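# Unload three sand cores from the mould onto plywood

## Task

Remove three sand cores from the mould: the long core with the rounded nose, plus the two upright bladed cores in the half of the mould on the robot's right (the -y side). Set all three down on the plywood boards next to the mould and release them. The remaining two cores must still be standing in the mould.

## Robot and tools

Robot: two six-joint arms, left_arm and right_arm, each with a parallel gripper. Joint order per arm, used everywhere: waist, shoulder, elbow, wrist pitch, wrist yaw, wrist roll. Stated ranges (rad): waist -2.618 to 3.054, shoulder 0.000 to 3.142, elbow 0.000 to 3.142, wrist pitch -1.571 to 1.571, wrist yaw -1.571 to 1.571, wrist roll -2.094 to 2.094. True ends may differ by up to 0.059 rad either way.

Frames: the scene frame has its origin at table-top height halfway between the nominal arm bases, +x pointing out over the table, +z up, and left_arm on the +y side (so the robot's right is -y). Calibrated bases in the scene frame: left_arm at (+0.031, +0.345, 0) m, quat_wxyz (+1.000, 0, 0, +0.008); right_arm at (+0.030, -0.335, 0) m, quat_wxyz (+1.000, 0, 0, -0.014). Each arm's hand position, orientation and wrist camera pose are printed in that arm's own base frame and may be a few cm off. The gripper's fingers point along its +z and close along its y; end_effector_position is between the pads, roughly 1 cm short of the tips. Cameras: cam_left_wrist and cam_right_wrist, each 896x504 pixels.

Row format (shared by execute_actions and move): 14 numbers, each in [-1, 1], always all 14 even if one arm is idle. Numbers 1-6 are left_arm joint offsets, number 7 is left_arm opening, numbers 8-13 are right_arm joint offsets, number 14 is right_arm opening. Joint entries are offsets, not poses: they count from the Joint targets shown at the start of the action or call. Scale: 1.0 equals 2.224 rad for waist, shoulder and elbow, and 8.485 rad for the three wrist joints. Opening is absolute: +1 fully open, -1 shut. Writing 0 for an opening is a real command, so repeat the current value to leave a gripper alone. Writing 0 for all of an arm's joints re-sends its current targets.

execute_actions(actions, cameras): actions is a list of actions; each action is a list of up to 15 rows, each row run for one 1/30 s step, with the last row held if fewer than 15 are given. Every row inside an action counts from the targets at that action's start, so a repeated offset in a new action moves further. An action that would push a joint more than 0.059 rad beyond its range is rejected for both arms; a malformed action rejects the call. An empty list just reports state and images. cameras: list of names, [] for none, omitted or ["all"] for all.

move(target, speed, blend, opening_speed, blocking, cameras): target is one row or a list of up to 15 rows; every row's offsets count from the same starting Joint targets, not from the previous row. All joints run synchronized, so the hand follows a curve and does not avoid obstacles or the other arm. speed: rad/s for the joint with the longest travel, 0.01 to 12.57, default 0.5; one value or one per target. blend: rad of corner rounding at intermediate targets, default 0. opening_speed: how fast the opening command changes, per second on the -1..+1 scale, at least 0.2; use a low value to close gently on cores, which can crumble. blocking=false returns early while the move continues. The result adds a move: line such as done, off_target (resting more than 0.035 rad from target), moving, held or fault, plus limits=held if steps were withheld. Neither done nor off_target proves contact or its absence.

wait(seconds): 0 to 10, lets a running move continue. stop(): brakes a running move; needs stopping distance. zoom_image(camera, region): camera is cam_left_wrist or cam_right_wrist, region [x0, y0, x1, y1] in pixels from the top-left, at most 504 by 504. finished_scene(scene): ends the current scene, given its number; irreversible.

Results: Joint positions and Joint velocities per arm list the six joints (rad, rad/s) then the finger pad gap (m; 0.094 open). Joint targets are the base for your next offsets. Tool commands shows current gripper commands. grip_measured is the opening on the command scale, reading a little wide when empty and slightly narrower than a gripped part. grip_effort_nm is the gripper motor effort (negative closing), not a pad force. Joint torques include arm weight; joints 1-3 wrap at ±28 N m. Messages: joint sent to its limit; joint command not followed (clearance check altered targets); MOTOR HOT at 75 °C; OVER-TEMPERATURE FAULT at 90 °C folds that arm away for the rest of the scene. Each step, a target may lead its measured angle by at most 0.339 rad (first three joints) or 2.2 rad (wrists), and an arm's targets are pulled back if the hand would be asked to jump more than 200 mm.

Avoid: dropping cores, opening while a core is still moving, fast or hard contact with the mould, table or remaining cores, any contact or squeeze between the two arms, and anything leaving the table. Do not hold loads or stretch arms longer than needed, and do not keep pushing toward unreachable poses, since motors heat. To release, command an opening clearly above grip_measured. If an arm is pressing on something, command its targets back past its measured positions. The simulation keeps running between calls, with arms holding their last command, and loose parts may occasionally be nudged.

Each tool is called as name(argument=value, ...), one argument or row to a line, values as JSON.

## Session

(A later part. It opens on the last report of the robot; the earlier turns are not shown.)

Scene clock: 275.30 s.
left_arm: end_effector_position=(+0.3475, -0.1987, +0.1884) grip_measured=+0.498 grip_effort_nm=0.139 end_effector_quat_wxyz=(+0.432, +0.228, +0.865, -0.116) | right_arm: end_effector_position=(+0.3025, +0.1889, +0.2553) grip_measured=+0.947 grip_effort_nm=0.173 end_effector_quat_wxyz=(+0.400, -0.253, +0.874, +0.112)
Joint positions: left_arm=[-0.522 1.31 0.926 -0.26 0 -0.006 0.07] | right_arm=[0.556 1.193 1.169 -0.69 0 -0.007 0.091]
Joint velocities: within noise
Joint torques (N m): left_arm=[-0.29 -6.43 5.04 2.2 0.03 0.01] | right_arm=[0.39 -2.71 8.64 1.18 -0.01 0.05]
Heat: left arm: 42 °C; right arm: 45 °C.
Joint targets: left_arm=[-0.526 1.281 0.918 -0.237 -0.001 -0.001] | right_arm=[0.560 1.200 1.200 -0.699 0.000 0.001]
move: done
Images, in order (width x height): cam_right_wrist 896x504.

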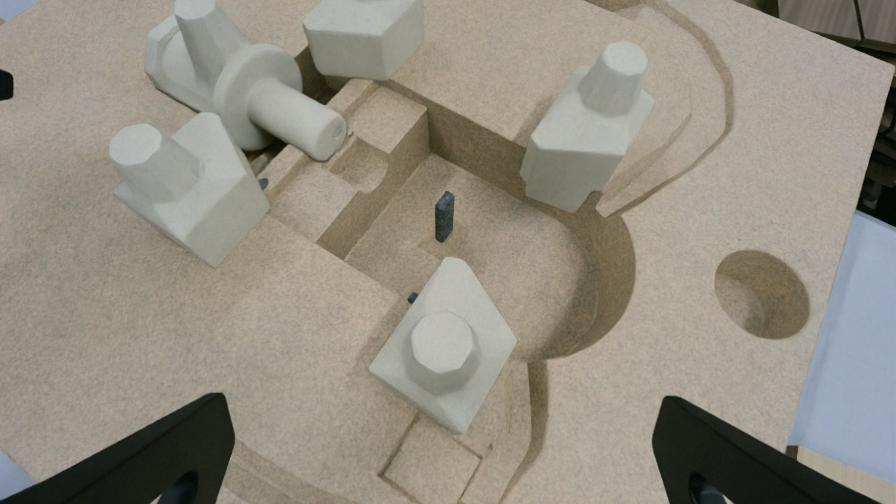

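move(
  target=[0,0,0,0,0,0,0.5,0,-0.2122,-0.3665,0.0965,0,0,0.4],
  speed=0.8,
  opening_speed=2,
  cameras=["cam_right_wrist"],
)

move(
  target=[
    [0,0,0,0,0,0,0.5,0,0.1389,0.0183,0.0318,0,0,0.4],
    [0,0,0,0,0,0,0.5,0,0.2644,0.0594,0.0539,0,0,0.4],
  ],
  speed=0.4,
  blend=0.1,
  cameras=["cam_right_wrist"],
)

Scene clock: 292.60 s.
left_arm: end_effector_position=(+0.3475, -0.1987, +0.1884) grip_measured=+0.498 grip_effort_nm=0.149 end_effector_quat_wxyz=(+0.432, +0.228, +0.865, -0.116) | right_arm: end_effector_position=(+0.2679, +0.1674, +0.2046) grip_measured=+0.403 grip_effort_nm=-0.120 end_effector_quat_wxyz=(+0.586, -0.220, +0.763, +0.165)
Joint positions: left_arm=[-0.522 1.31 0.926 -0.26 0 -0.006 0.07] | right_arm=[0.556 0.741 0.391 0.086 0 -0.007 0.066]
Joint velocities: within noise
Joint torques (N m): left_arm=[-0.25 -6.46 5.01 2.19 0.02 0] | right_arm=[0.42 -1.65 6.05 1.84 -0.02 0.05]
Heat: left arm: 42 °C; right arm: 43 °C.
Joint targets: left_arm=[-0.526 1.281 0.918 -0.237 -0.001 -0.001] | right_arm=[0.560 0.728 0.385 0.119 0.000 0.001]
move: done
Images, in order (width x height): cam_right_wrist 896x504.

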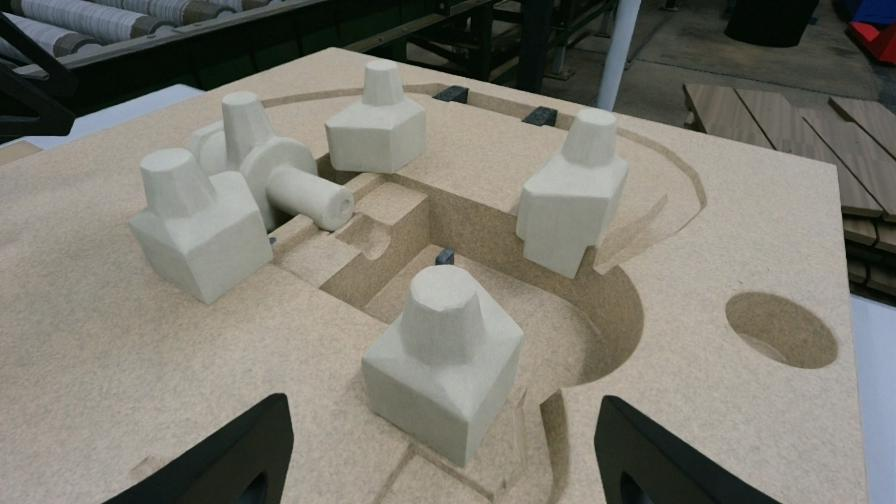

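Scene clock: 294.83 s.
left_arm: end_effector_position=(+0.3475, -0.1987, +0.1884) grip_measured=+0.498 grip_effort_nm=0.139 end_effector_quat_wxyz=(+0.432, +0.228, +0.865, -0.116) | right_arm: end_effector_position=(+0.3401, +0.2123, +0.1648) grip_measured=+0.403 grip_effort_nm=-0.125 end_effector_quat_wxyz=(+0.577, -0.222, +0.769, +0.162)
Joint positions: left_arm=[-0.522 1.31 0.926 -0.26 0 -0.006 0.07] | right_arm=[0.556 1.31 0.485 0.54 0 -0.007 0.066]
Joint velocities: within noise
Joint torques (N m): left_arm=[-0.23 -6.46 4.98 2.21 0.01 0] | right_arm=[0.4 -3.43 8.25 1.88 -0.03 0.05]
Heat: left arm: 42 °C; right arm: 44 °C.
Joint targets: left_arm=[-0.526 1.281 0.918 -0.237 -0.001 -0.001] | right_arm=[0.560 1.316 0.517 0.577 0.000 0.001]
move: off_target (right_arm); right_arm: the wrist pitch is farthest, 0.036 rad from its target
Images, in order (width x height): cam_right_wrist 896x504.

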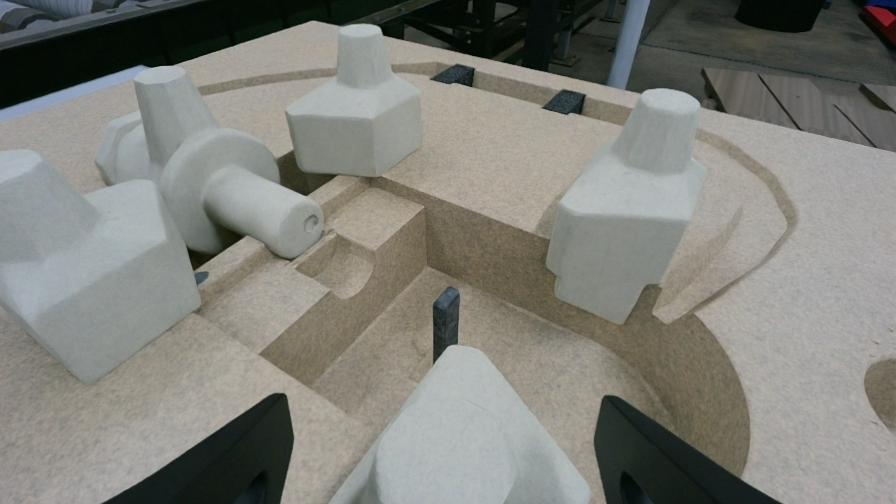

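move(
  target=[0,0,0,0,0,0,0.5,0,0.0182,-0.0036,0.0039,0,0,0.4],
  speed=0.2,
  cameras=["cam_right_wrist"],
)

Scene clock: 301.37 s.
left_arm: end_effector_position=(+0.3475, -0.1987, +0.1884) grip_measured=+0.498 grip_effort_nm=0.139 end_effector_quat_wxyz=(+0.432, +0.228, +0.865, -0.116) | right_arm: end_effector_position=(+0.3437, +0.2143, +0.1582) grip_measured=+0.403 grip_effort_nm=-0.125 end_effector_quat_wxyz=(+0.576, -0.222, +0.770, +0.162)
Joint positions: left_arm=[-0.522 1.31 0.926 -0.26 0 -0.006 0.07] | right_arm=[0.556 1.349 0.485 0.575 0.001 -0.007 0.066]
Joint velocities: within noise
Joint torques (N m): left_arm=[-0.34 -6.48 5.01 2.21 0.02 0] | right_arm=[0.4 -3.48 7.5 1.85 -0.03 0.04]
Heat: left arm: 43 °C; right arm: 44 °C.
Joint targets: left_arm=[-0.526 1.281 0.918 -0.237 -0.001 -0.001] | right_arm=[0.560 1.356 0.509 0.610 0.000 0.001]
move: done
Images, in order (width x height): cam_right_wrist 896x504.

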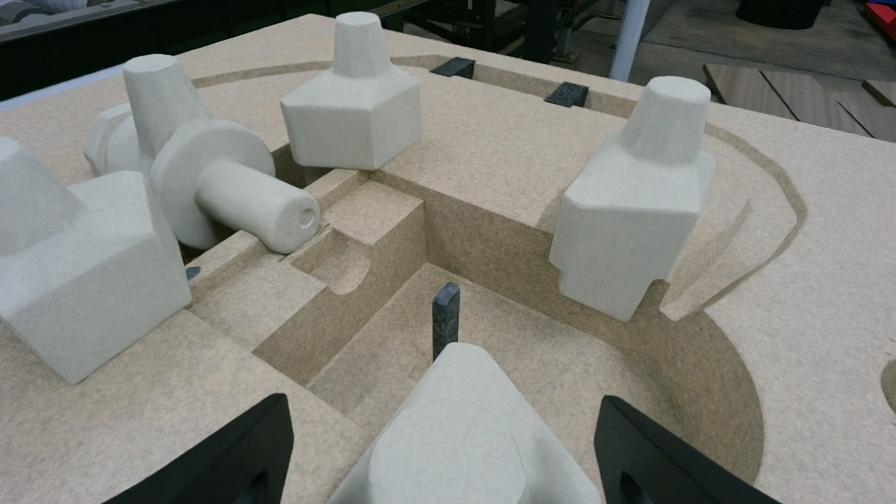

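move(
  target=[0,0,0,0,0,0,0.5,0,0.002,-0.0135,0.0024,0,0,0.4],
  speed=0.2,
  cameras=["cam_right_wrist"],
)

zoom_image(
  camera="cam_right_wrist",
  region=[220, 300, 660, 504],
)

Scene clock: 307.50 s.
left_arm: end_effector_position=(+0.3475, -0.1987, +0.1884) grip_measured=+0.498 grip_effort_nm=0.139 end_effector_quat_wxyz=(+0.432, +0.228, +0.865, -0.116) | right_arm: end_effector_position=(+0.3451, +0.2151, +0.1618) grip_measured=+0.403 grip_effort_nm=-0.125 end_effector_quat_wxyz=(+0.583, -0.221, +0.765, +0.163)
Joint positions: left_arm=[-0.522 1.31 0.926 -0.26 0 -0.006 0.07] | right_arm=[0.556 1.353 0.485 0.597 0.002 -0.007 0.066]
Joint velocities: within noise
Joint torques (N m): left_arm=[-0.29 -6.42 4.98 2.21 0.02 -0.01] | right_arm=[0.4 -3.51 5.16 1.85 -0.03 0.05]
Heat: left arm: 43 °C; right arm: 46 °C.
Joint targets: left_arm=[-0.526 1.281 0.918 -0.238 -0.001 -0.001] | right_arm=[0.560 1.361 0.479 0.630 0.000 0.001]
move: done
Images, in order (width x height): cam_right_wrist 896x504.

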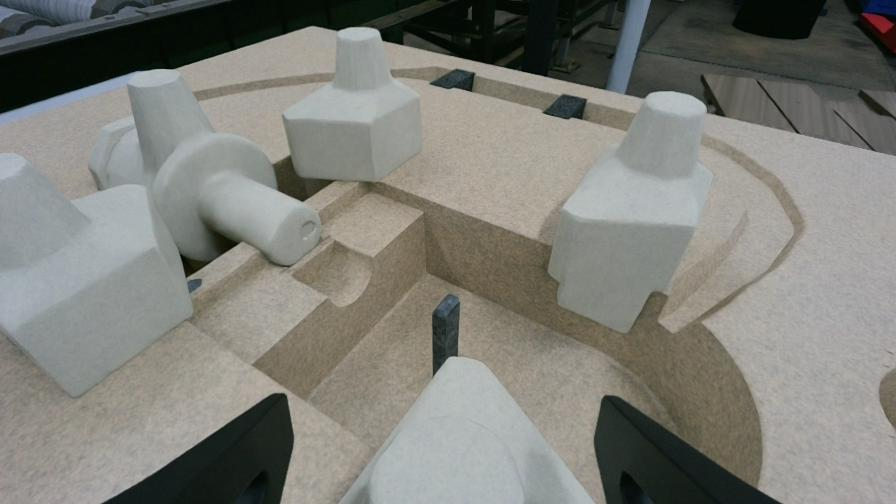

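Scaled by 1.145.

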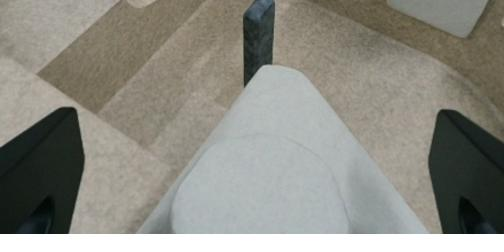

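move(
  target=[0,0,0,0,0,0,0.5,0,0.002,-0.0112,-0.0012,0,0,0.4],
  speed=0.2,
  cameras=["cam_right_wrist"],
)

Scene clock: 310.73 s.
left_arm: end_effector_position=(+0.3475, -0.1987, +0.1884) grip_measured=+0.498 grip_effort_nm=0.139 end_effector_quat_wxyz=(+0.432, +0.228, +0.865, -0.116) | right_arm: end_effector_position=(+0.3412, +0.2126, +0.1504) grip_measured=+0.403 grip_effort_nm=-0.129 end_effector_quat_wxyz=(+0.573, -0.223, +0.772, +0.160)
Joint positions: left_arm=[-0.522 1.31 0.926 -0.26 0 -0.006 0.07] | right_arm=[0.556 1.358 0.463 0.599 0.002 -0.007 0.066]
Joint velocities: within noise
Joint torques (N m): left_arm=[-0.21 -6.5 5.08 2.2 0.03 0.01] | right_arm=[0.4 -3.47 4.9 1.73 -0.04 0.05]
Heat: left arm: 43 °C; right arm: 46 °C.
Joint targets: left_arm=[-0.526 1.281 0.918 -0.238 -0.001 -0.001] | right_arm=[0.560 1.365 0.454 0.620 0.000 0.001]
move: done
Images, in order (width x height): cam_right_wrist 896x504.

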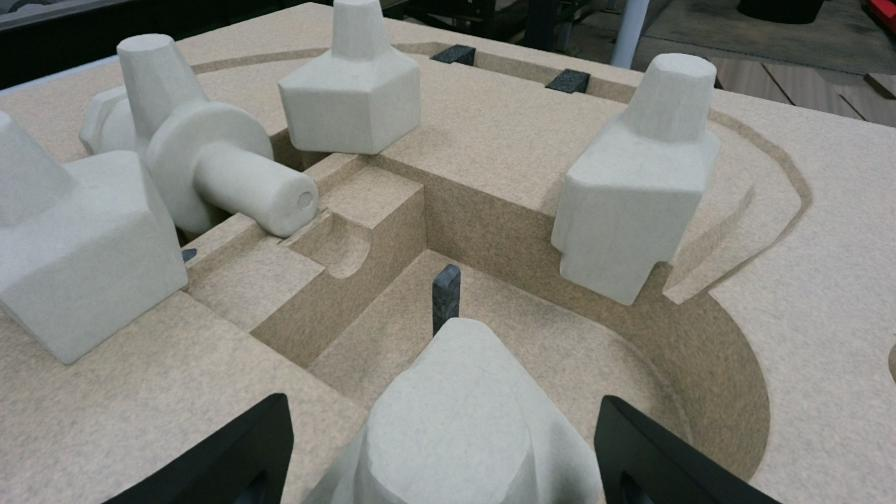

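move(
  target=[0,0,0,0,0,0,0.5,0,0,0,0,0,0,-0.5],
  opening_speed=0.4,
  cameras=["cam_right_wrist"],
)

Scene clock: 316.10 s.
left_arm: end_effector_position=(+0.3475, -0.1987, +0.1884) grip_measured=+0.498 grip_effort_nm=0.149 end_effector_quat_wxyz=(+0.432, +0.228, +0.865, -0.116) | right_arm: end_effector_position=(+0.3417, +0.2126, +0.1518) grip_measured=-0.259 grip_effort_nm=-1.004 end_effector_quat_wxyz=(+0.576, -0.223, +0.770, +0.160)
Joint positions: left_arm=[-0.522 1.31 0.926 -0.26 0 -0.006 0.07] | right_arm=[0.556 1.358 0.463 0.605 0.003 -0.009 0.035]
Joint velocities: within noise
Joint torques (N m): left_arm=[-0.25 -6.43 5 2.21 0.03 0.01] | right_arm=[0.4 -3.48 4.88 1.67 -0.04 0.07]
Heat: left arm: 43 °C; right arm: 47 °C.
Joint targets: left_arm=[-0.526 1.281 0.918 -0.238 -0.001 -0.001] | right_arm=[0.560 1.365 0.454 0.620 0.000 0.001]
move: done
Images, in order (width x height): cam_right_wrist 896x504.

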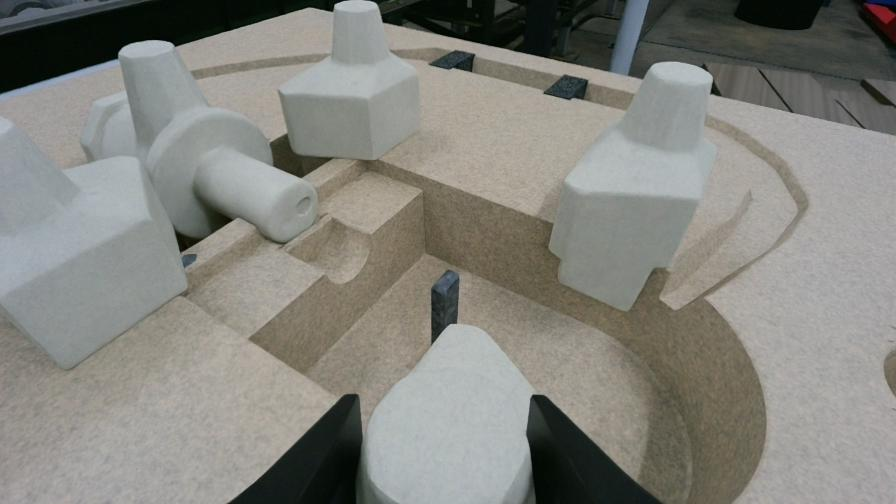

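move(
  target=[
    [0,0,0,0,0,0,0.5,0,-0.054,0.0791,-0.0265,0,0,-0.5],
    [0,0,0,0,0,0,0.5,0,-0.0818,0.1421,-0.0501,0,0,-0.5],
  ],
  speed=0.2,
  blend=0.05,
)

Scene clock: 323.70 s.
left_arm: end_effector_position=(+0.3475, -0.1987, +0.1884) grip_measured=+0.498 grip_effort_nm=0.144 end_effector_quat_wxyz=(+0.432, +0.228, +0.865, -0.116) | right_arm: end_effector_position=(+0.3421, +0.2128, +0.2046) grip_measured=-0.262 grip_effort_nm=-1.004 end_effector_quat_wxyz=(+0.535, -0.230, +0.799, +0.149)
Joint positions: left_arm=[-0.522 1.31 0.926 -0.26 0 -0.006 0.07] | right_arm=[0.556 1.223 0.715 0.114 0.003 -0.007 0.035]
Joint velocities: within noise
Joint torques (N m): left_arm=[-0.27 -6.45 4.94 2.2 0.02 0] | right_arm=[0.39 -7.05 10.77 2.28 -0.05 0.04]
Heat: left arm: 43 °C; right arm: 47 °C.
Joint targets: left_arm=[-0.526 1.281 0.918 -0.238 -0.001 -0.001] | right_arm=[0.560 1.183 0.770 0.195 0.000 0.001]
move: off_target (right_arm); right_arm: the wrist pitch is farthest, 0.081 rad from its target

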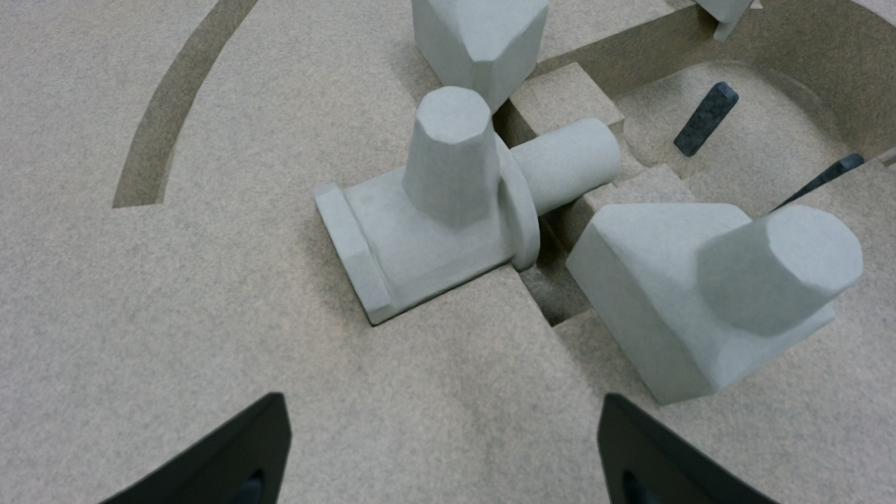

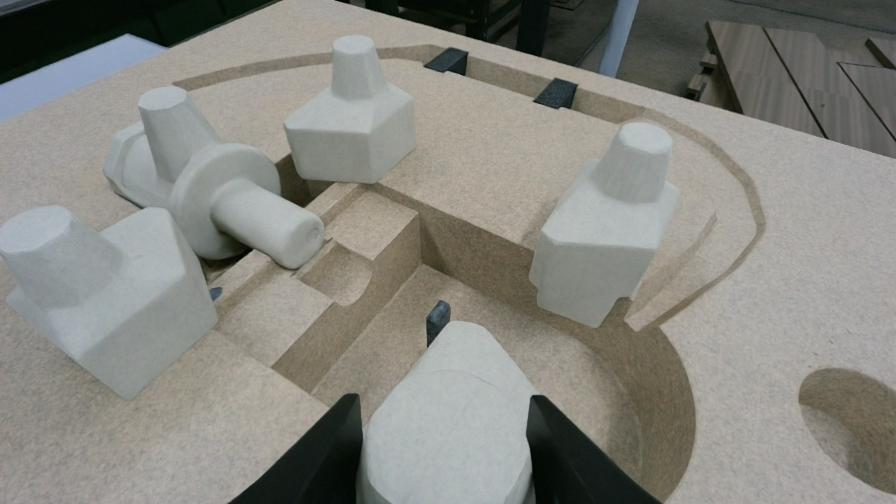

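move(
  target=[0,0,0,0,0,0,0.5,0,-0.0351,0.0157,0.0006,0,0,-0.5],
  speed=0.2,
  cameras=["cam_right_wrist"],
)

Scene clock: 328.33 s.
left_arm: end_effector_position=(+0.3475, -0.1987, +0.1884) grip_measured=+0.498 grip_effort_nm=0.149 end_effector_quat_wxyz=(+0.432, +0.228, +0.865, -0.116) | right_arm: end_effector_position=(+0.3378, +0.2102, +0.2523) grip_measured=-0.262 grip_effort_nm=-1.004 end_effector_quat_wxyz=(+0.579, -0.221, +0.768, +0.161)
Joint positions: left_arm=[-0.522 1.31 0.926 -0.26 0 -0.006 0.07] | right_arm=[0.556 1.14 0.753 0.104 0.003 -0.007 0.035]
Joint velocities: within noise
Joint torques (N m): left_arm=[-0.27 -6.45 4.97 2.18 0.01 0.02] | right_arm=[0.4 -6.26 10.69 2.45 -0.05 0.05]
Heat: left arm: 43 °C; right arm: 48 °C.
Joint targets: left_arm=[-0.526 1.281 0.918 -0.238 -0.001 -0.001] | right_arm=[0.560 1.105 0.805 0.200 0.000 0.001]
move: off_target (right_arm); right_arm: the wrist pitch is farthest, 0.096 rad from its target
Images, in order (width x height): cam_right_wrist 896x504.

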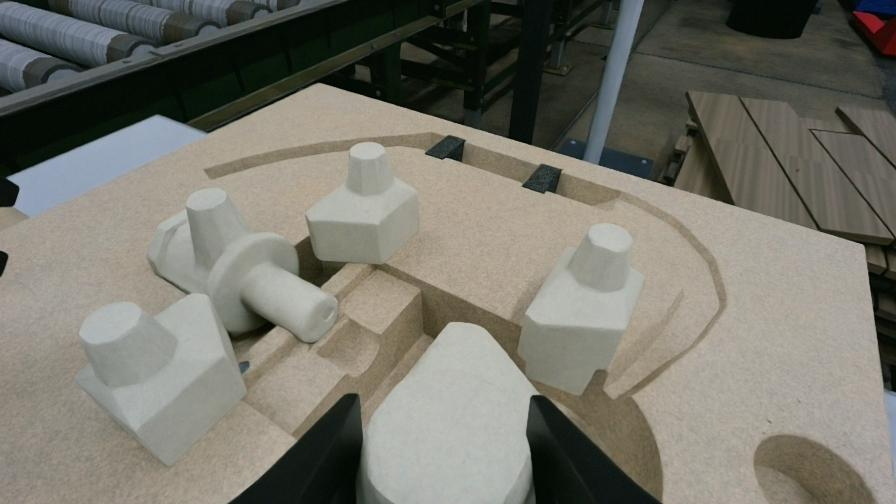

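move(
  target=[
    [0,0,0,0,0,0,0.5,-0.5832,0,0,0,0,0,-0.5],
    [0,0,0,0,0,0,0.5,-0.5832,0.3094,0.4429,-0.1868,-0.0693,0.0742,-0.5],
  ],
  speed=0.5,
  blend=0.1,
  cameras=["cam_right_wrist"],
)

Scene clock: 407.67 s.
left_arm: end_effector_position=(+0.3475, -0.1987, +0.1884) grip_measured=+0.498 grip_effort_nm=0.134 end_effector_quat_wxyz=(+0.432, +0.228, +0.865, -0.116) | right_arm: end_effector_position=(+0.3295, -0.1715, +0.2045) grip_measured=-0.262 grip_effort_nm=-1.009 end_effector_quat_wxyz=(+0.090, +0.584, +0.764, +0.261)
Joint positions: left_arm=[-0.522 1.31 0.926 -0.26 0 -0.006 0.07] | right_arm=[-0.731 1.792 1.747 -1.371 -0.539 0.617 0.035]
Joint velocities: within noise
Joint torques (N m): left_arm=[-0.28 -6.48 5.05 2.18 0.01 0] | right_arm=[-0.49 -7.23 8.7 0.23 -0.71 0.1]
Heat: left arm: 45 °C; right arm: 59 °C.
Joint targets: left_arm=[-0.526 1.281 0.918 -0.238 -0.001 -0.001] | right_arm=[-0.737 1.793 1.790 -1.385 -0.588 0.630]
move: off_target (right_arm); right_arm: the wrist yaw is farthest, 0.049 rad from its target
Images, in order (width x height): cam_right_wrist 896x504.

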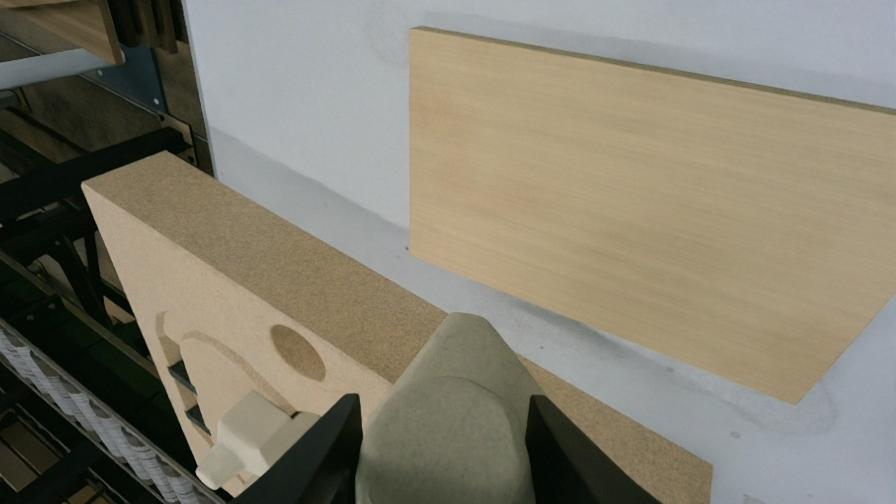

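move(
  target=[0,0,0,0,0,0,0.5,0,0.0288,-0.2046,0.0507,-0.0038,0.0012,-0.5],
  speed=0.4,
  cameras=["cam_right_wrist"],
)

Scene clock: 415.07 s.
left_arm: end_effector_position=(+0.3476, -0.1987, +0.1885) grip_measured=+0.498 grip_effort_nm=0.139 end_effector_quat_wxyz=(+0.432, +0.228, +0.865, -0.116) | right_arm: end_effector_position=(+0.3279, -0.1639, +0.0800) grip_measured=-0.262 grip_effort_nm=-1.004 end_effector_quat_wxyz=(+0.051, +0.595, +0.753, +0.278)
Joint positions: left_arm=[-0.522 1.31 0.926 -0.26 0 -0.006 0.07] | right_arm=[-0.731 1.86 1.331 -0.966 -0.569 0.628 0.035]
Joint velocities: within noise
Joint torques (N m): left_arm=[-0.27 -6.45 5 2.2 0.02 -0.02] | right_arm=[-0.51 -7.91 5.44 0.33 -0.76 0.09]
Heat: left arm: 45 °C; right arm: 54 °C.
Joint targets: left_arm=[-0.526 1.281 0.918 -0.237 -0.001 -0.001] | right_arm=[-0.737 1.857 1.335 -0.955 -0.620 0.640]
move: off_target (right_arm); right_arm: the wrist yaw is farthest, 0.051 rad from its target
Images, in order (width x height): cam_right_wrist 896x504.

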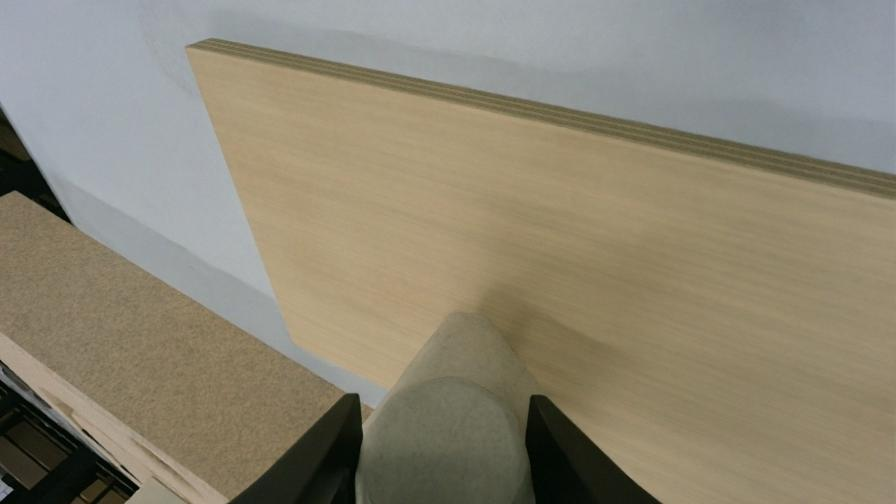

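move(
  target=[0,0,0,0,0,0,0.5,-0.0315,0,-0.0225,0.0047,0,0,-0.5],
  speed=0.2,
  cameras=["cam_right_wrist"],
)

Scene clock: 420.70 s.
left_arm: end_effector_position=(+0.3476, -0.1987, +0.1885) grip_measured=+0.498 grip_effort_nm=0.144 end_effector_quat_wxyz=(+0.432, +0.228, +0.865, -0.116) | right_arm: end_effector_position=(+0.3120, -0.1835, +0.0691) grip_measured=-0.262 grip_effort_nm=-1.004 end_effector_quat_wxyz=(+0.058, +0.622, +0.729, +0.278)
Joint positions: left_arm=[-0.522 1.31 0.926 -0.26 0 -0.006 0.07] | right_arm=[-0.805 1.86 1.285 -0.926 -0.573 0.629 0.035]
Joint velocities: within noise
Joint torques (N m): left_arm=[-0.29 -6.46 4.98 2.22 0.01 -0.01] | right_arm=[0.03 -7.84 5.07 0.31 -0.73 0.1]
Heat: left arm: 45 °C; right arm: 52 °C.
Joint targets: left_arm=[-0.526 1.281 0.918 -0.237 -0.001 -0.001] | right_arm=[-0.807 1.857 1.285 -0.915 -0.620 0.640]
move: off_target (right_arm); right_arm: the wrist yaw is farthest, 0.047 rad from its target
Images, in order (width x height): cam_right_wrist 896x504.

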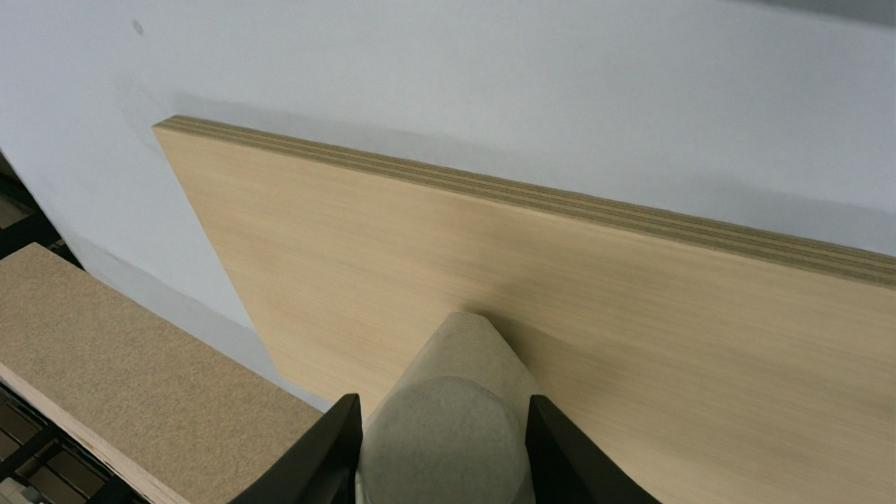

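move(
  target=[0,0,0,0,0,0,0.5,0,0,-0.0155,0.0035,0,0,-0.5],
  speed=0.1,
  cameras=["cam_right_wrist"],
)

Scene clock: 423.83 s.
left_arm: end_effector_position=(+0.3476, -0.1987, +0.1885) grip_measured=+0.498 grip_effort_nm=0.139 end_effector_quat_wxyz=(+0.432, +0.228, +0.865, -0.116) | right_arm: end_effector_position=(+0.3127, -0.1814, +0.0646) grip_measured=-0.262 grip_effort_nm=-1.004 end_effector_quat_wxyz=(+0.060, +0.622, +0.727, +0.285)
Joint positions: left_arm=[-0.522 1.31 0.926 -0.26 0 -0.006 0.07] | right_arm=[-0.805 1.86 1.259 -0.895 -0.588 0.633 0.035]
Joint velocities: within noise
Joint torques (N m): left_arm=[-0.27 -6.43 5 2.2 0.01 0.01] | right_arm=[-0.16 -7.82 4.42 0.34 -0.55 0.04]
Heat: left arm: 45 °C; right arm: 51 °C.
Joint targets: left_arm=[-0.526 1.281 0.918 -0.237 -0.001 -0.001] | right_arm=[-0.807 1.857 1.251 -0.885 -0.620 0.640]
move: done
Images, in order (width x height): cam_right_wrist 896x504.

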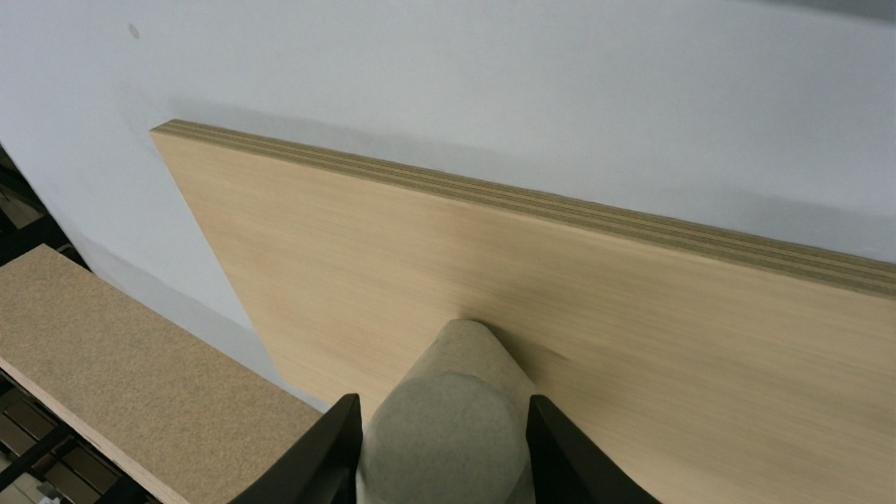

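move(
  target=[0,0,0,0,0,0,0.5,0,0,0,0,0,0,0.0],
  opening_speed=0.2,
  cameras=["cam_right_wrist"],
)

Scene clock: 428.77 s.
left_arm: end_effector_position=(+0.3476, -0.1987, +0.1885) grip_measured=+0.498 grip_effort_nm=0.144 end_effector_quat_wxyz=(+0.432, +0.228, +0.865, -0.116) | right_arm: end_effector_position=(+0.3131, -0.1809, +0.0650) grip_measured=-0.003 grip_effort_nm=0.168 end_effector_quat_wxyz=(+0.061, +0.622, +0.726, +0.287)
Joint positions: left_arm=[-0.522 1.31 0.926 -0.26 0 -0.006 0.07] | right_arm=[-0.805 1.86 1.259 -0.895 -0.592 0.634 0.047]
Joint velocities: within noise
Joint torques (N m): left_arm=[-0.38 -6.48 4.98 2.2 0.02 0] | right_arm=[-0.16 -7.82 4.41 0.32 -0.55 0.04]
Heat: left arm: 45 °C; right arm: 50 °C.
Joint targets: left_arm=[-0.526 1.281 0.918 -0.237 -0.001 -0.001] | right_arm=[-0.807 1.857 1.251 -0.885 -0.620 0.640]
move: done
Images, in order (width x height): cam_right_wrist 896x504.

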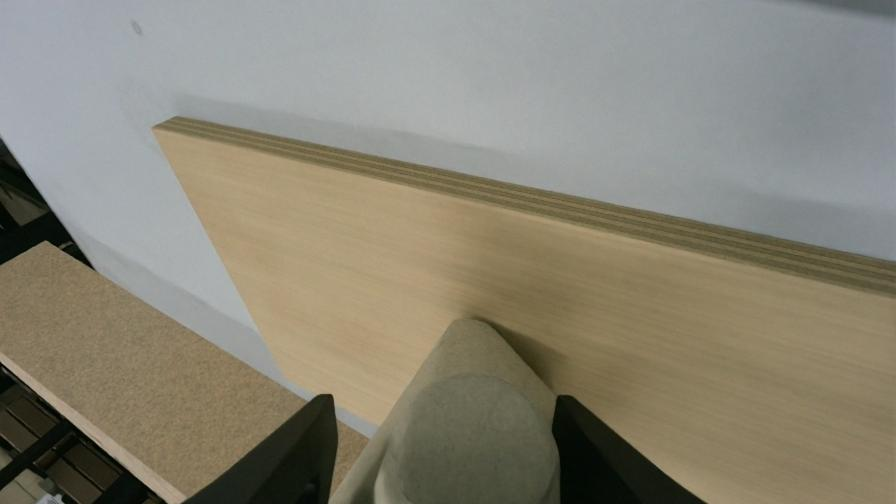

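move(
  target=[0,0,0,0,0,0,0.5,0,0,0,0,0,0,0.4],
  opening_speed=0.2,
  cameras=["cam_right_wrist"],
)

Scene clock: 433.07 s.
left_arm: end_effector_position=(+0.3476, -0.1987, +0.1885) grip_measured=+0.498 grip_effort_nm=0.139 end_effector_quat_wxyz=(+0.432, +0.228, +0.865, -0.116) | right_arm: end_effector_position=(+0.3131, -0.1810, +0.0650) grip_measured=+0.397 grip_effort_nm=0.168 end_effector_quat_wxyz=(+0.061, +0.622, +0.726, +0.287)
Joint positions: left_arm=[-0.522 1.31 0.926 -0.26 0 -0.006 0.07] | right_arm=[-0.805 1.86 1.259 -0.894 -0.592 0.634 0.066]
Joint velocities: within noise
Joint torques (N m): left_arm=[-0.31 -6.5 5.01 2.19 0.02 0] | right_arm=[-0.16 -7.82 4.44 0.32 -0.56 0.04]
Heat: left arm: 45 °C; right arm: 49 °C.
Joint targets: left_arm=[-0.526 1.281 0.918 -0.237 -0.001 -0.001] | right_arm=[-0.807 1.857 1.251 -0.885 -0.620 0.640]
move: done
Images, in order (width x height): cam_right_wrist 896x504.

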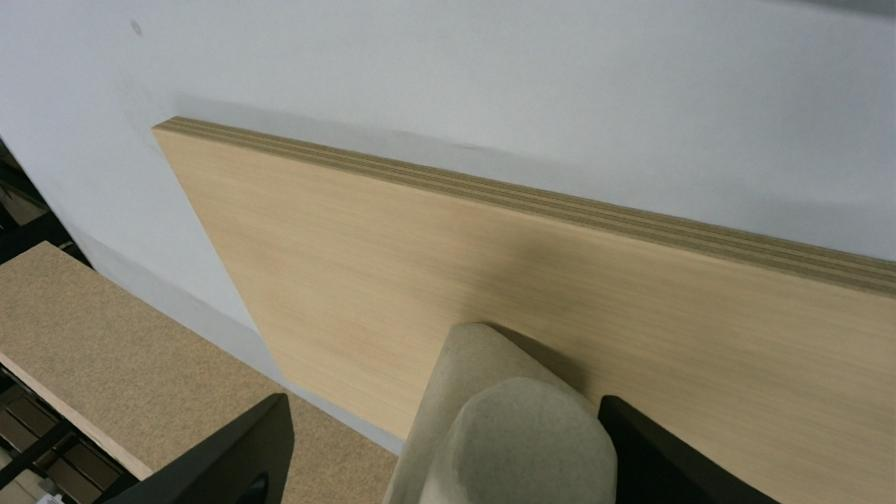

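move(
  target=[0,0,0,0,0,0,0.5,0,0,0,0,0,0,0.95],
  opening_speed=0.2,
  cameras=["cam_right_wrist"],
)

Scene clock: 438.63 s.
left_arm: end_effector_position=(+0.3476, -0.1987, +0.1885) grip_measured=+0.498 grip_effort_nm=0.149 end_effector_quat_wxyz=(+0.432, +0.228, +0.865, -0.116) | right_arm: end_effector_position=(+0.3148, -0.1797, +0.0664) grip_measured=+0.947 grip_effort_nm=0.173 end_effector_quat_wxyz=(+0.062, +0.620, +0.725, +0.294)
Joint positions: left_arm=[-0.522 1.31 0.926 -0.26 0 -0.006 0.07] | right_arm=[-0.805 1.86 1.259 -0.893 -0.606 0.634 0.091]
Joint velocities: within noise
Joint torques (N m): left_arm=[-0.28 -6.49 4.98 2.18 0.01 -0.02] | right_arm=[-0.17 -7.8 4.44 0.3 -0.41 0.03]
Heat: left arm: 45 °C; right arm: 48 °C.
Joint targets: left_arm=[-0.526 1.281 0.918 -0.237 -0.001 -0.001] | right_arm=[-0.807 1.857 1.251 -0.885 -0.620 0.640]
move: done
Images, in order (width x height): cam_right_wrist 896x504.

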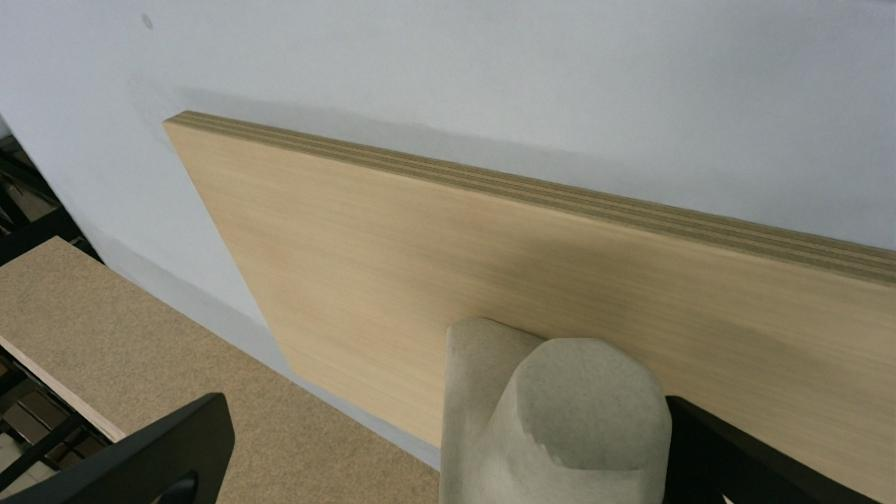

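move(
  target=[0,0,0,0,0,0,0.5,-0.0603,-0.0255,0.1012,-0.0301,0,0,0.95],
  speed=0.15,
  cameras=["cam_right_wrist"],
)

Scene clock: 447.03 s.
left_arm: end_effector_position=(+0.3476, -0.1987, +0.1885) grip_measured=+0.498 grip_effort_nm=0.139 end_effector_quat_wxyz=(+0.432, +0.228, +0.865, -0.116) | right_arm: end_effector_position=(+0.2911, -0.2220, +0.1209) grip_measured=+0.947 grip_effort_nm=0.178 end_effector_quat_wxyz=(+0.074, +0.668, +0.681, +0.291)
Joint positions: left_arm=[-0.522 1.31 0.926 -0.26 0 -0.006 0.07] | right_arm=[-0.936 1.834 1.449 -1.125 -0.607 0.635 0.091]
Joint velocities: within noise
Joint torques (N m): left_arm=[-0.24 -6.49 5.05 2.2 0.05 0.01] | right_arm=[-0.58 -10.35 7.38 0.04 -0.4 0.03]
Heat: left arm: 45 °C; right arm: 46 °C.
Joint targets: left_arm=[-0.526 1.281 0.918 -0.237 -0.001 -0.001] | right_arm=[-0.941 1.801 1.476 -1.141 -0.620 0.640]
move: done
Images, in order (width x height): cam_right_wrist 896x504.

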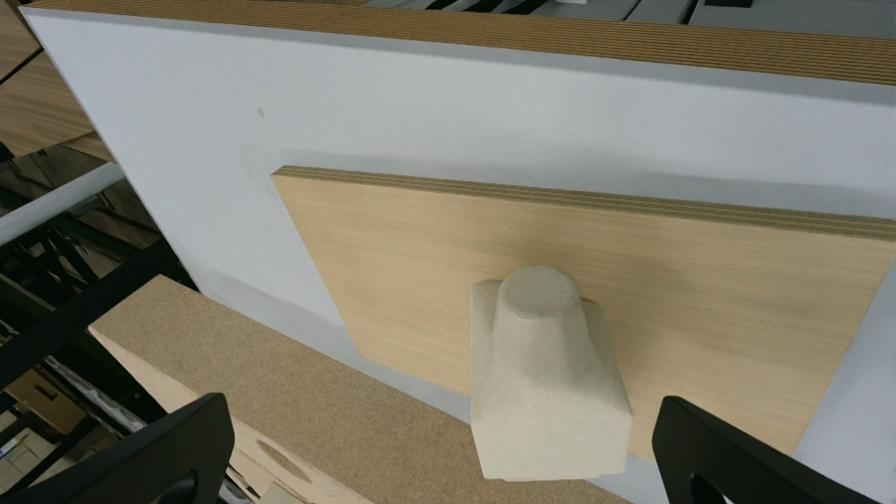

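move(
  target=[
    [0,0,0,0,0,0,0.5,0,-0.2253,-0.1241,0.0991,0.0731,-0.0754,0.95],
    [0,0,0,0,0,0,0.5,0.7199,-0.2253,-0.1241,0.0991,0.1468,-0.0488,0.4],
    [0,0,0,0,0,0,0.5,0.7199,-0.0432,-0.2129,0.1823,0.1468,-0.0488,0.4],
  ],
  speed=0.9,
  blend=0.15,
  cameras=["cam_right_wrist"],
)

Scene clock: 486.07 s.
left_arm: end_effector_position=(+0.3476, -0.1987, +0.1885) grip_measured=+0.498 grip_effort_nm=0.139 end_effector_quat_wxyz=(+0.432, +0.228, +0.865, -0.116) | right_arm: end_effector_position=(+0.4466, +0.2162, +0.2019) grip_measured=+0.403 grip_effort_nm=-0.125 end_effector_quat_wxyz=(+0.610, +0.004, +0.792, +0.013)
Joint positions: left_arm=[-0.522 1.31 0.926 -0.26 0 -0.006 0.07] | right_arm=[0.659 1.701 1.005 0.377 0.618 0.214 0.066]
Joint velocities: within noise
Joint torques (N m): left_arm=[-0.27 -6.49 5.05 2.19 0.02 -0.02] | right_arm=[0.17 -6.98 5.74 1.72 0.14 0.1]
Heat: left arm: 45 °C; right arm: 45 °C.
Joint targets: left_arm=[-0.526 1.281 0.918 -0.237 -0.001 -0.001] | right_arm=[0.660 1.704 1.002 0.406 0.625 0.226]
move: done; blend cut to 0 rad at target 2
Images, in order (width x height): cam_right_wrist 896x504.

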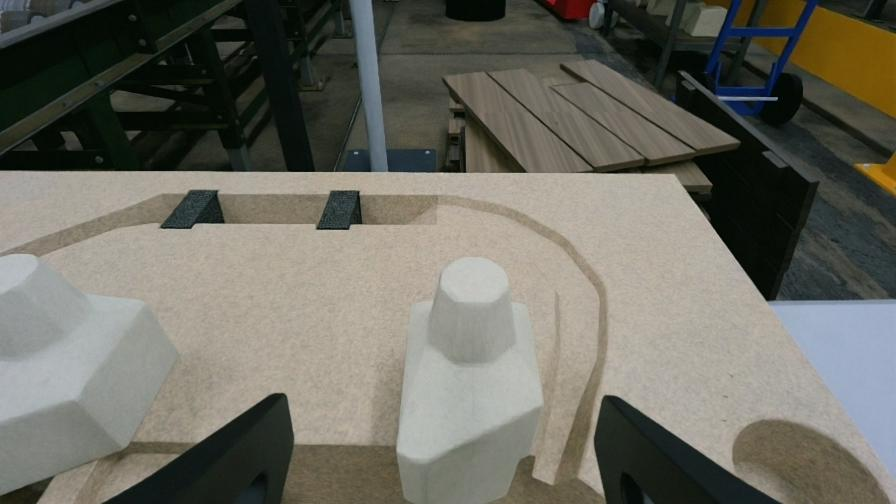

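move(
  target=[0,0,0,0,0,0,0.5,-0.0643,0.1421,0.125,0.0058,-0.0147,-0.0054,0.4],
  speed=0.3,
  cameras=["cam_right_wrist"],
)

Scene clock: 496.50 s.
left_arm: end_effector_position=(+0.3476, -0.1987, +0.1885) grip_measured=+0.498 grip_effort_nm=0.139 end_effector_quat_wxyz=(+0.432, +0.228, +0.865, -0.116) | right_arm: end_effector_position=(+0.5322, +0.2059, +0.1587) grip_measured=+0.403 grip_effort_nm=-0.120 end_effector_quat_wxyz=(+0.597, +0.011, +0.802, +0.001)
Joint positions: left_arm=[-0.522 1.31 0.926 -0.26 0 -0.006 0.07] | right_arm=[0.52 2.007 1.248 0.425 0.507 0.183 0.066]
Joint velocities: within noise
Joint torques (N m): left_arm=[-0.31 -6.49 4.98 2.2 0.04 0] | right_arm=[-0.18 -8.49 8.4 1.74 0.04 -0.06]
Heat: left arm: 45 °C; right arm: 47 °C.
Joint targets: left_arm=[-0.526 1.281 0.918 -0.237 -0.001 -0.001] | right_arm=[0.517 2.021 1.281 0.455 0.501 0.181]
move: done
Images, in order (width x height): cam_right_wrist 896x504.

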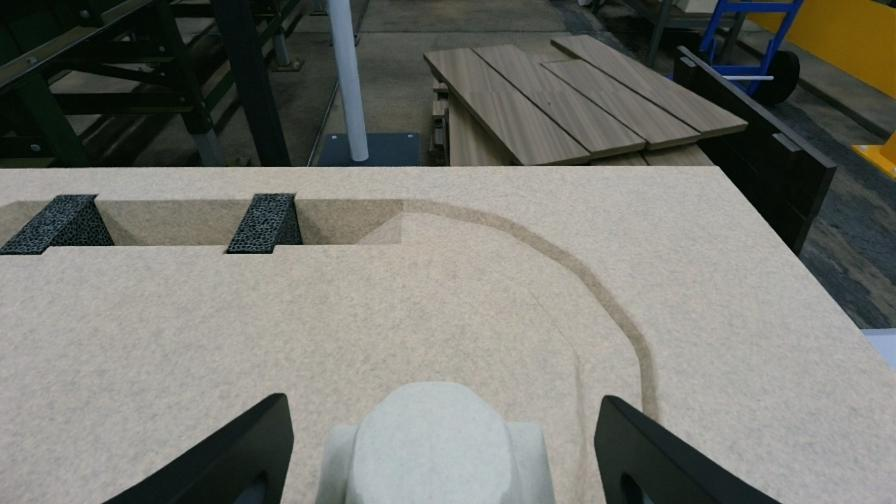

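move(
  target=[0,0,0,0,0,0,0.5,0.001,0.0,-0.0295,0.0018,0,0,0.4],
  speed=0.2,
  cameras=["cam_right_wrist"],
)

Scene clock: 501.27 s.
left_arm: end_effector_position=(+0.3476, -0.1987, +0.1885) grip_measured=+0.498 grip_effort_nm=0.134 end_effector_quat_wxyz=(+0.432, +0.228, +0.865, -0.116) | right_arm: end_effector_position=(+0.5287, +0.2041, +0.1511) grip_measured=+0.403 grip_effort_nm=-0.125 end_effector_quat_wxyz=(+0.594, +0.009, +0.804, +0.000)
Joint positions: left_arm=[-0.522 1.31 0.926 -0.26 0 -0.006 0.07] | right_arm=[0.52 2.007 1.222 0.442 0.506 0.182 0.066]
Joint velocities: within noise
Joint torques (N m): left_arm=[-0.24 -6.56 5.03 2.2 0.01 -0.01] | right_arm=[-0.06 -8.39 5.22 1.71 0.02 -0.06]
Heat: left arm: 45 °C; right arm: 47 °C.
Joint targets: left_arm=[-0.526 1.281 0.918 -0.237 -0.001 -0.001] | right_arm=[0.519 2.021 1.215 0.470 0.501 0.180]
move: done
Images, in order (width x height): cam_right_wrist 896x504.

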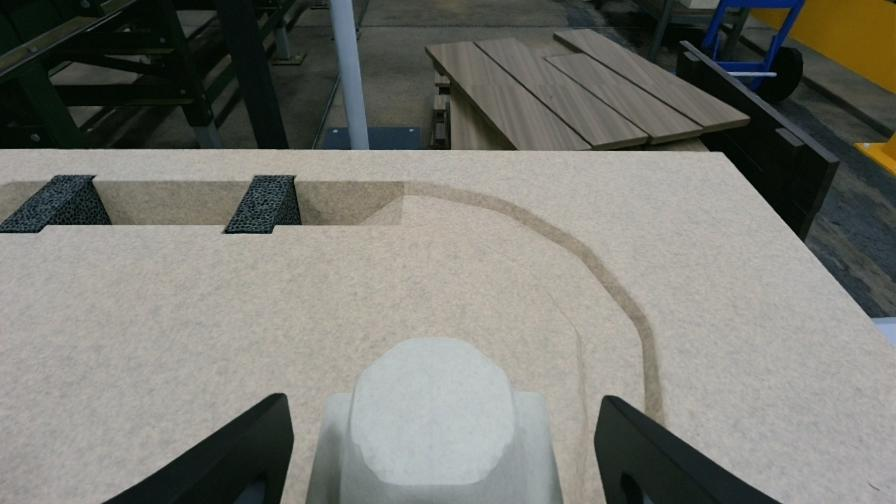

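move(
  target=[0,0,0,0,0,0,0.5,0,0,0,0,0,0,-0.5],
  opening_speed=0.5,
  cameras=["cam_right_wrist"],
)

Scene clock: 506.10 s.
left_arm: end_effector_position=(+0.3476, -0.1987, +0.1885) grip_measured=+0.498 grip_effort_nm=0.144 end_effector_quat_wxyz=(+0.432, +0.228, +0.865, -0.116) | right_arm: end_effector_position=(+0.5300, +0.2055, +0.1555) grip_measured=-0.264 grip_effort_nm=-0.999 end_effector_quat_wxyz=(+0.601, +0.007, +0.799, +0.002)
Joint positions: left_arm=[-0.522 1.31 0.926 -0.26 0 -0.006 0.07] | right_arm=[0.52 2.007 1.222 0.463 0.503 0.172 0.035]
Joint velocities: within noise
Joint torques (N m): left_arm=[-0.25 -6.45 4.94 2.2 0 0.01] | right_arm=[-0.03 -8.44 5.22 1.51 0.06 0.06]
Heat: left arm: 46 °C; right arm: 48 °C.
Joint targets: left_arm=[-0.526 1.281 0.918 -0.237 -0.001 -0.001] | right_arm=[0.519 2.021 1.215 0.471 0.500 0.180]
move: done
Images, in order (width x height): cam_right_wrist 896x504.

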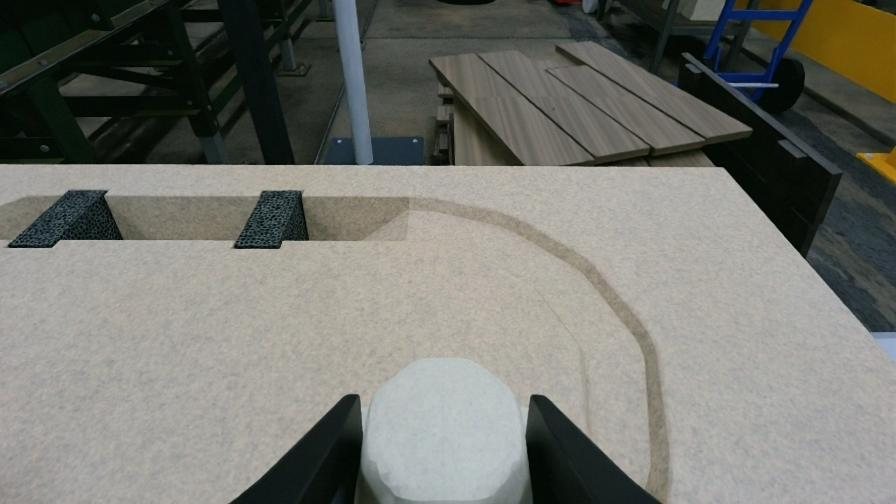

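move(
  target=[
    [0,0,0,0,0,0,0.5,0,-0.0544,0.0674,-0.0125,0,0,-0.5],
    [0,0,0,0,0,0,0.5,0,-0.0769,0.1147,-0.0296,0,0,-0.5],
  ],
  speed=0.25,
  blend=0.05,
  cameras=["cam_right_wrist"],
)

Scene clock: 525.87 s.
left_arm: end_effector_position=(+0.3476, -0.1987, +0.1885) grip_measured=+0.498 grip_effort_nm=0.154 end_effector_quat_wxyz=(+0.432, +0.228, +0.865, -0.116) | right_arm: end_effector_position=(+0.5336, +0.2087, +0.2289) grip_measured=-0.271 grip_effort_nm=-1.004 end_effector_quat_wxyz=(+0.595, +0.003, +0.804, +0.002)
Joint positions: left_arm=[-0.522 1.31 0.926 -0.26 0 -0.006 0.07] | right_arm=[0.52 1.912 1.418 0.156 0.496 0.172 0.034]
Joint velocities: within noise
Joint torques (N m): left_arm=[-0.32 -6.53 5 2.2 0.01 0] | right_arm=[-0.05 -14.45 10.41 2.04 0.11 0.05]
Heat: left arm: 46 °C; right arm: 49 °C.
Joint targets: left_arm=[-0.526 1.281 0.918 -0.237 -0.001 -0.001] | right_arm=[0.519 1.850 1.470 0.220 0.501 0.181]
move: off_target (right_arm); right_arm: the wrist pitch is farthest, 0.064 rad from its target
Images, in order (width x height): cam_right_wrist 896x504.

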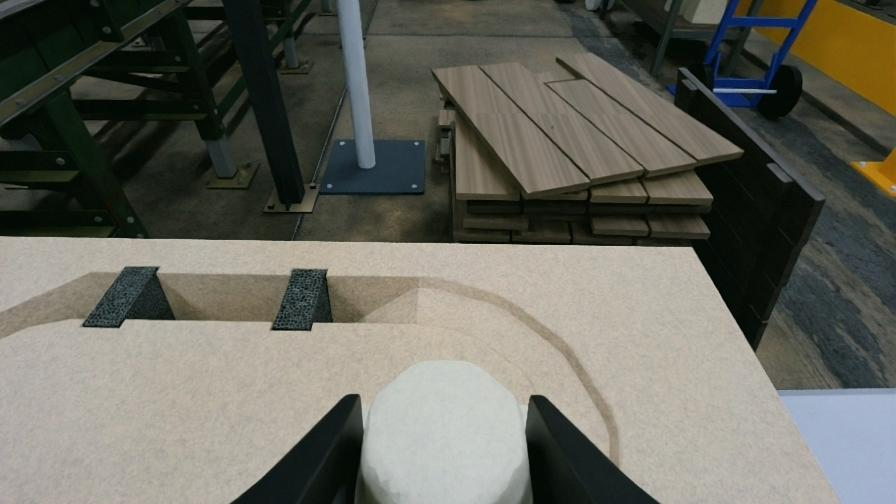

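move(
  target=[
    [0,0,0,0,0,0,0.5,0,-0.1731,0.036,-0.0577,0,0,-0.5],
    [0,0,0,0,0,0,0.5,-0.4501,-0.1731,0.036,-0.0577,0,0,-0.5],
    [0,0,0,0,0,0,0.5,-0.4501,0.1978,0.4002,-0.2015,-0.0909,0.0871,-0.5],
  ],
  speed=0.6,
  blend=0.15,
  cameras=["cam_right_wrist"],
)

Scene clock: 535.17 s.
left_arm: end_effector_position=(+0.3476, -0.1987, +0.1885) grip_measured=+0.498 grip_effort_nm=0.144 end_effector_quat_wxyz=(+0.432, +0.228, +0.865, -0.116) | right_arm: end_effector_position=(+0.4353, -0.1763, +0.1428) grip_measured=-0.272 grip_effort_nm=-1.004 end_effector_quat_wxyz=(+0.035, +0.627, +0.767, +0.131)
Joint positions: left_arm=[-0.522 1.31 0.926 -0.26 0 -0.006 0.07] | right_arm=[-0.478 2.291 2.32 -1.474 -0.242 0.908 0.034]
Joint velocities: within noise
Joint torques (N m): left_arm=[-0.29 -6.43 5.08 2.21 0.02 -0.01] | right_arm=[-0.36 -10.89 8.28 0.15 -0.4 0.06]
Heat: left arm: 46 °C; right arm: 49 °C.
Joint targets: left_arm=[-0.526 1.281 0.918 -0.237 -0.001 -0.001] | right_arm=[-0.482 2.290 2.360 -1.490 -0.271 0.919]
move: off_target (right_arm); right_arm: the elbow is farthest, 0.040 rad from its target
Images, in order (width x height): cam_right_wrist 896x504.

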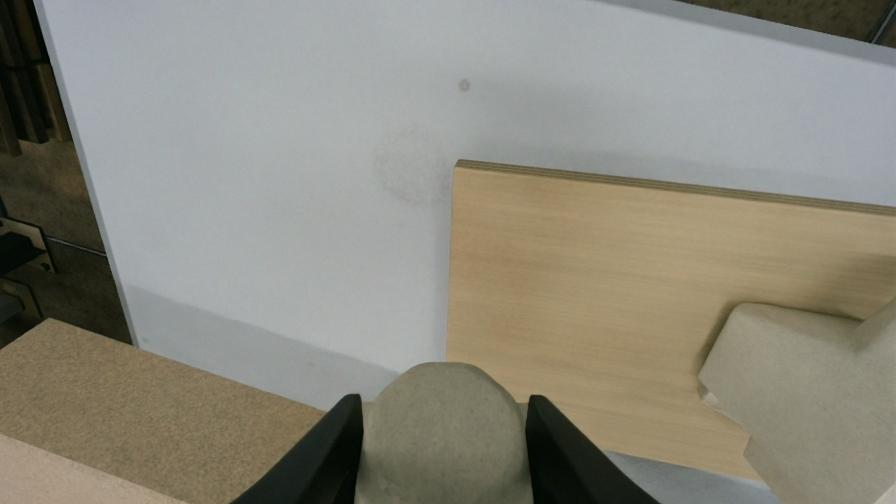

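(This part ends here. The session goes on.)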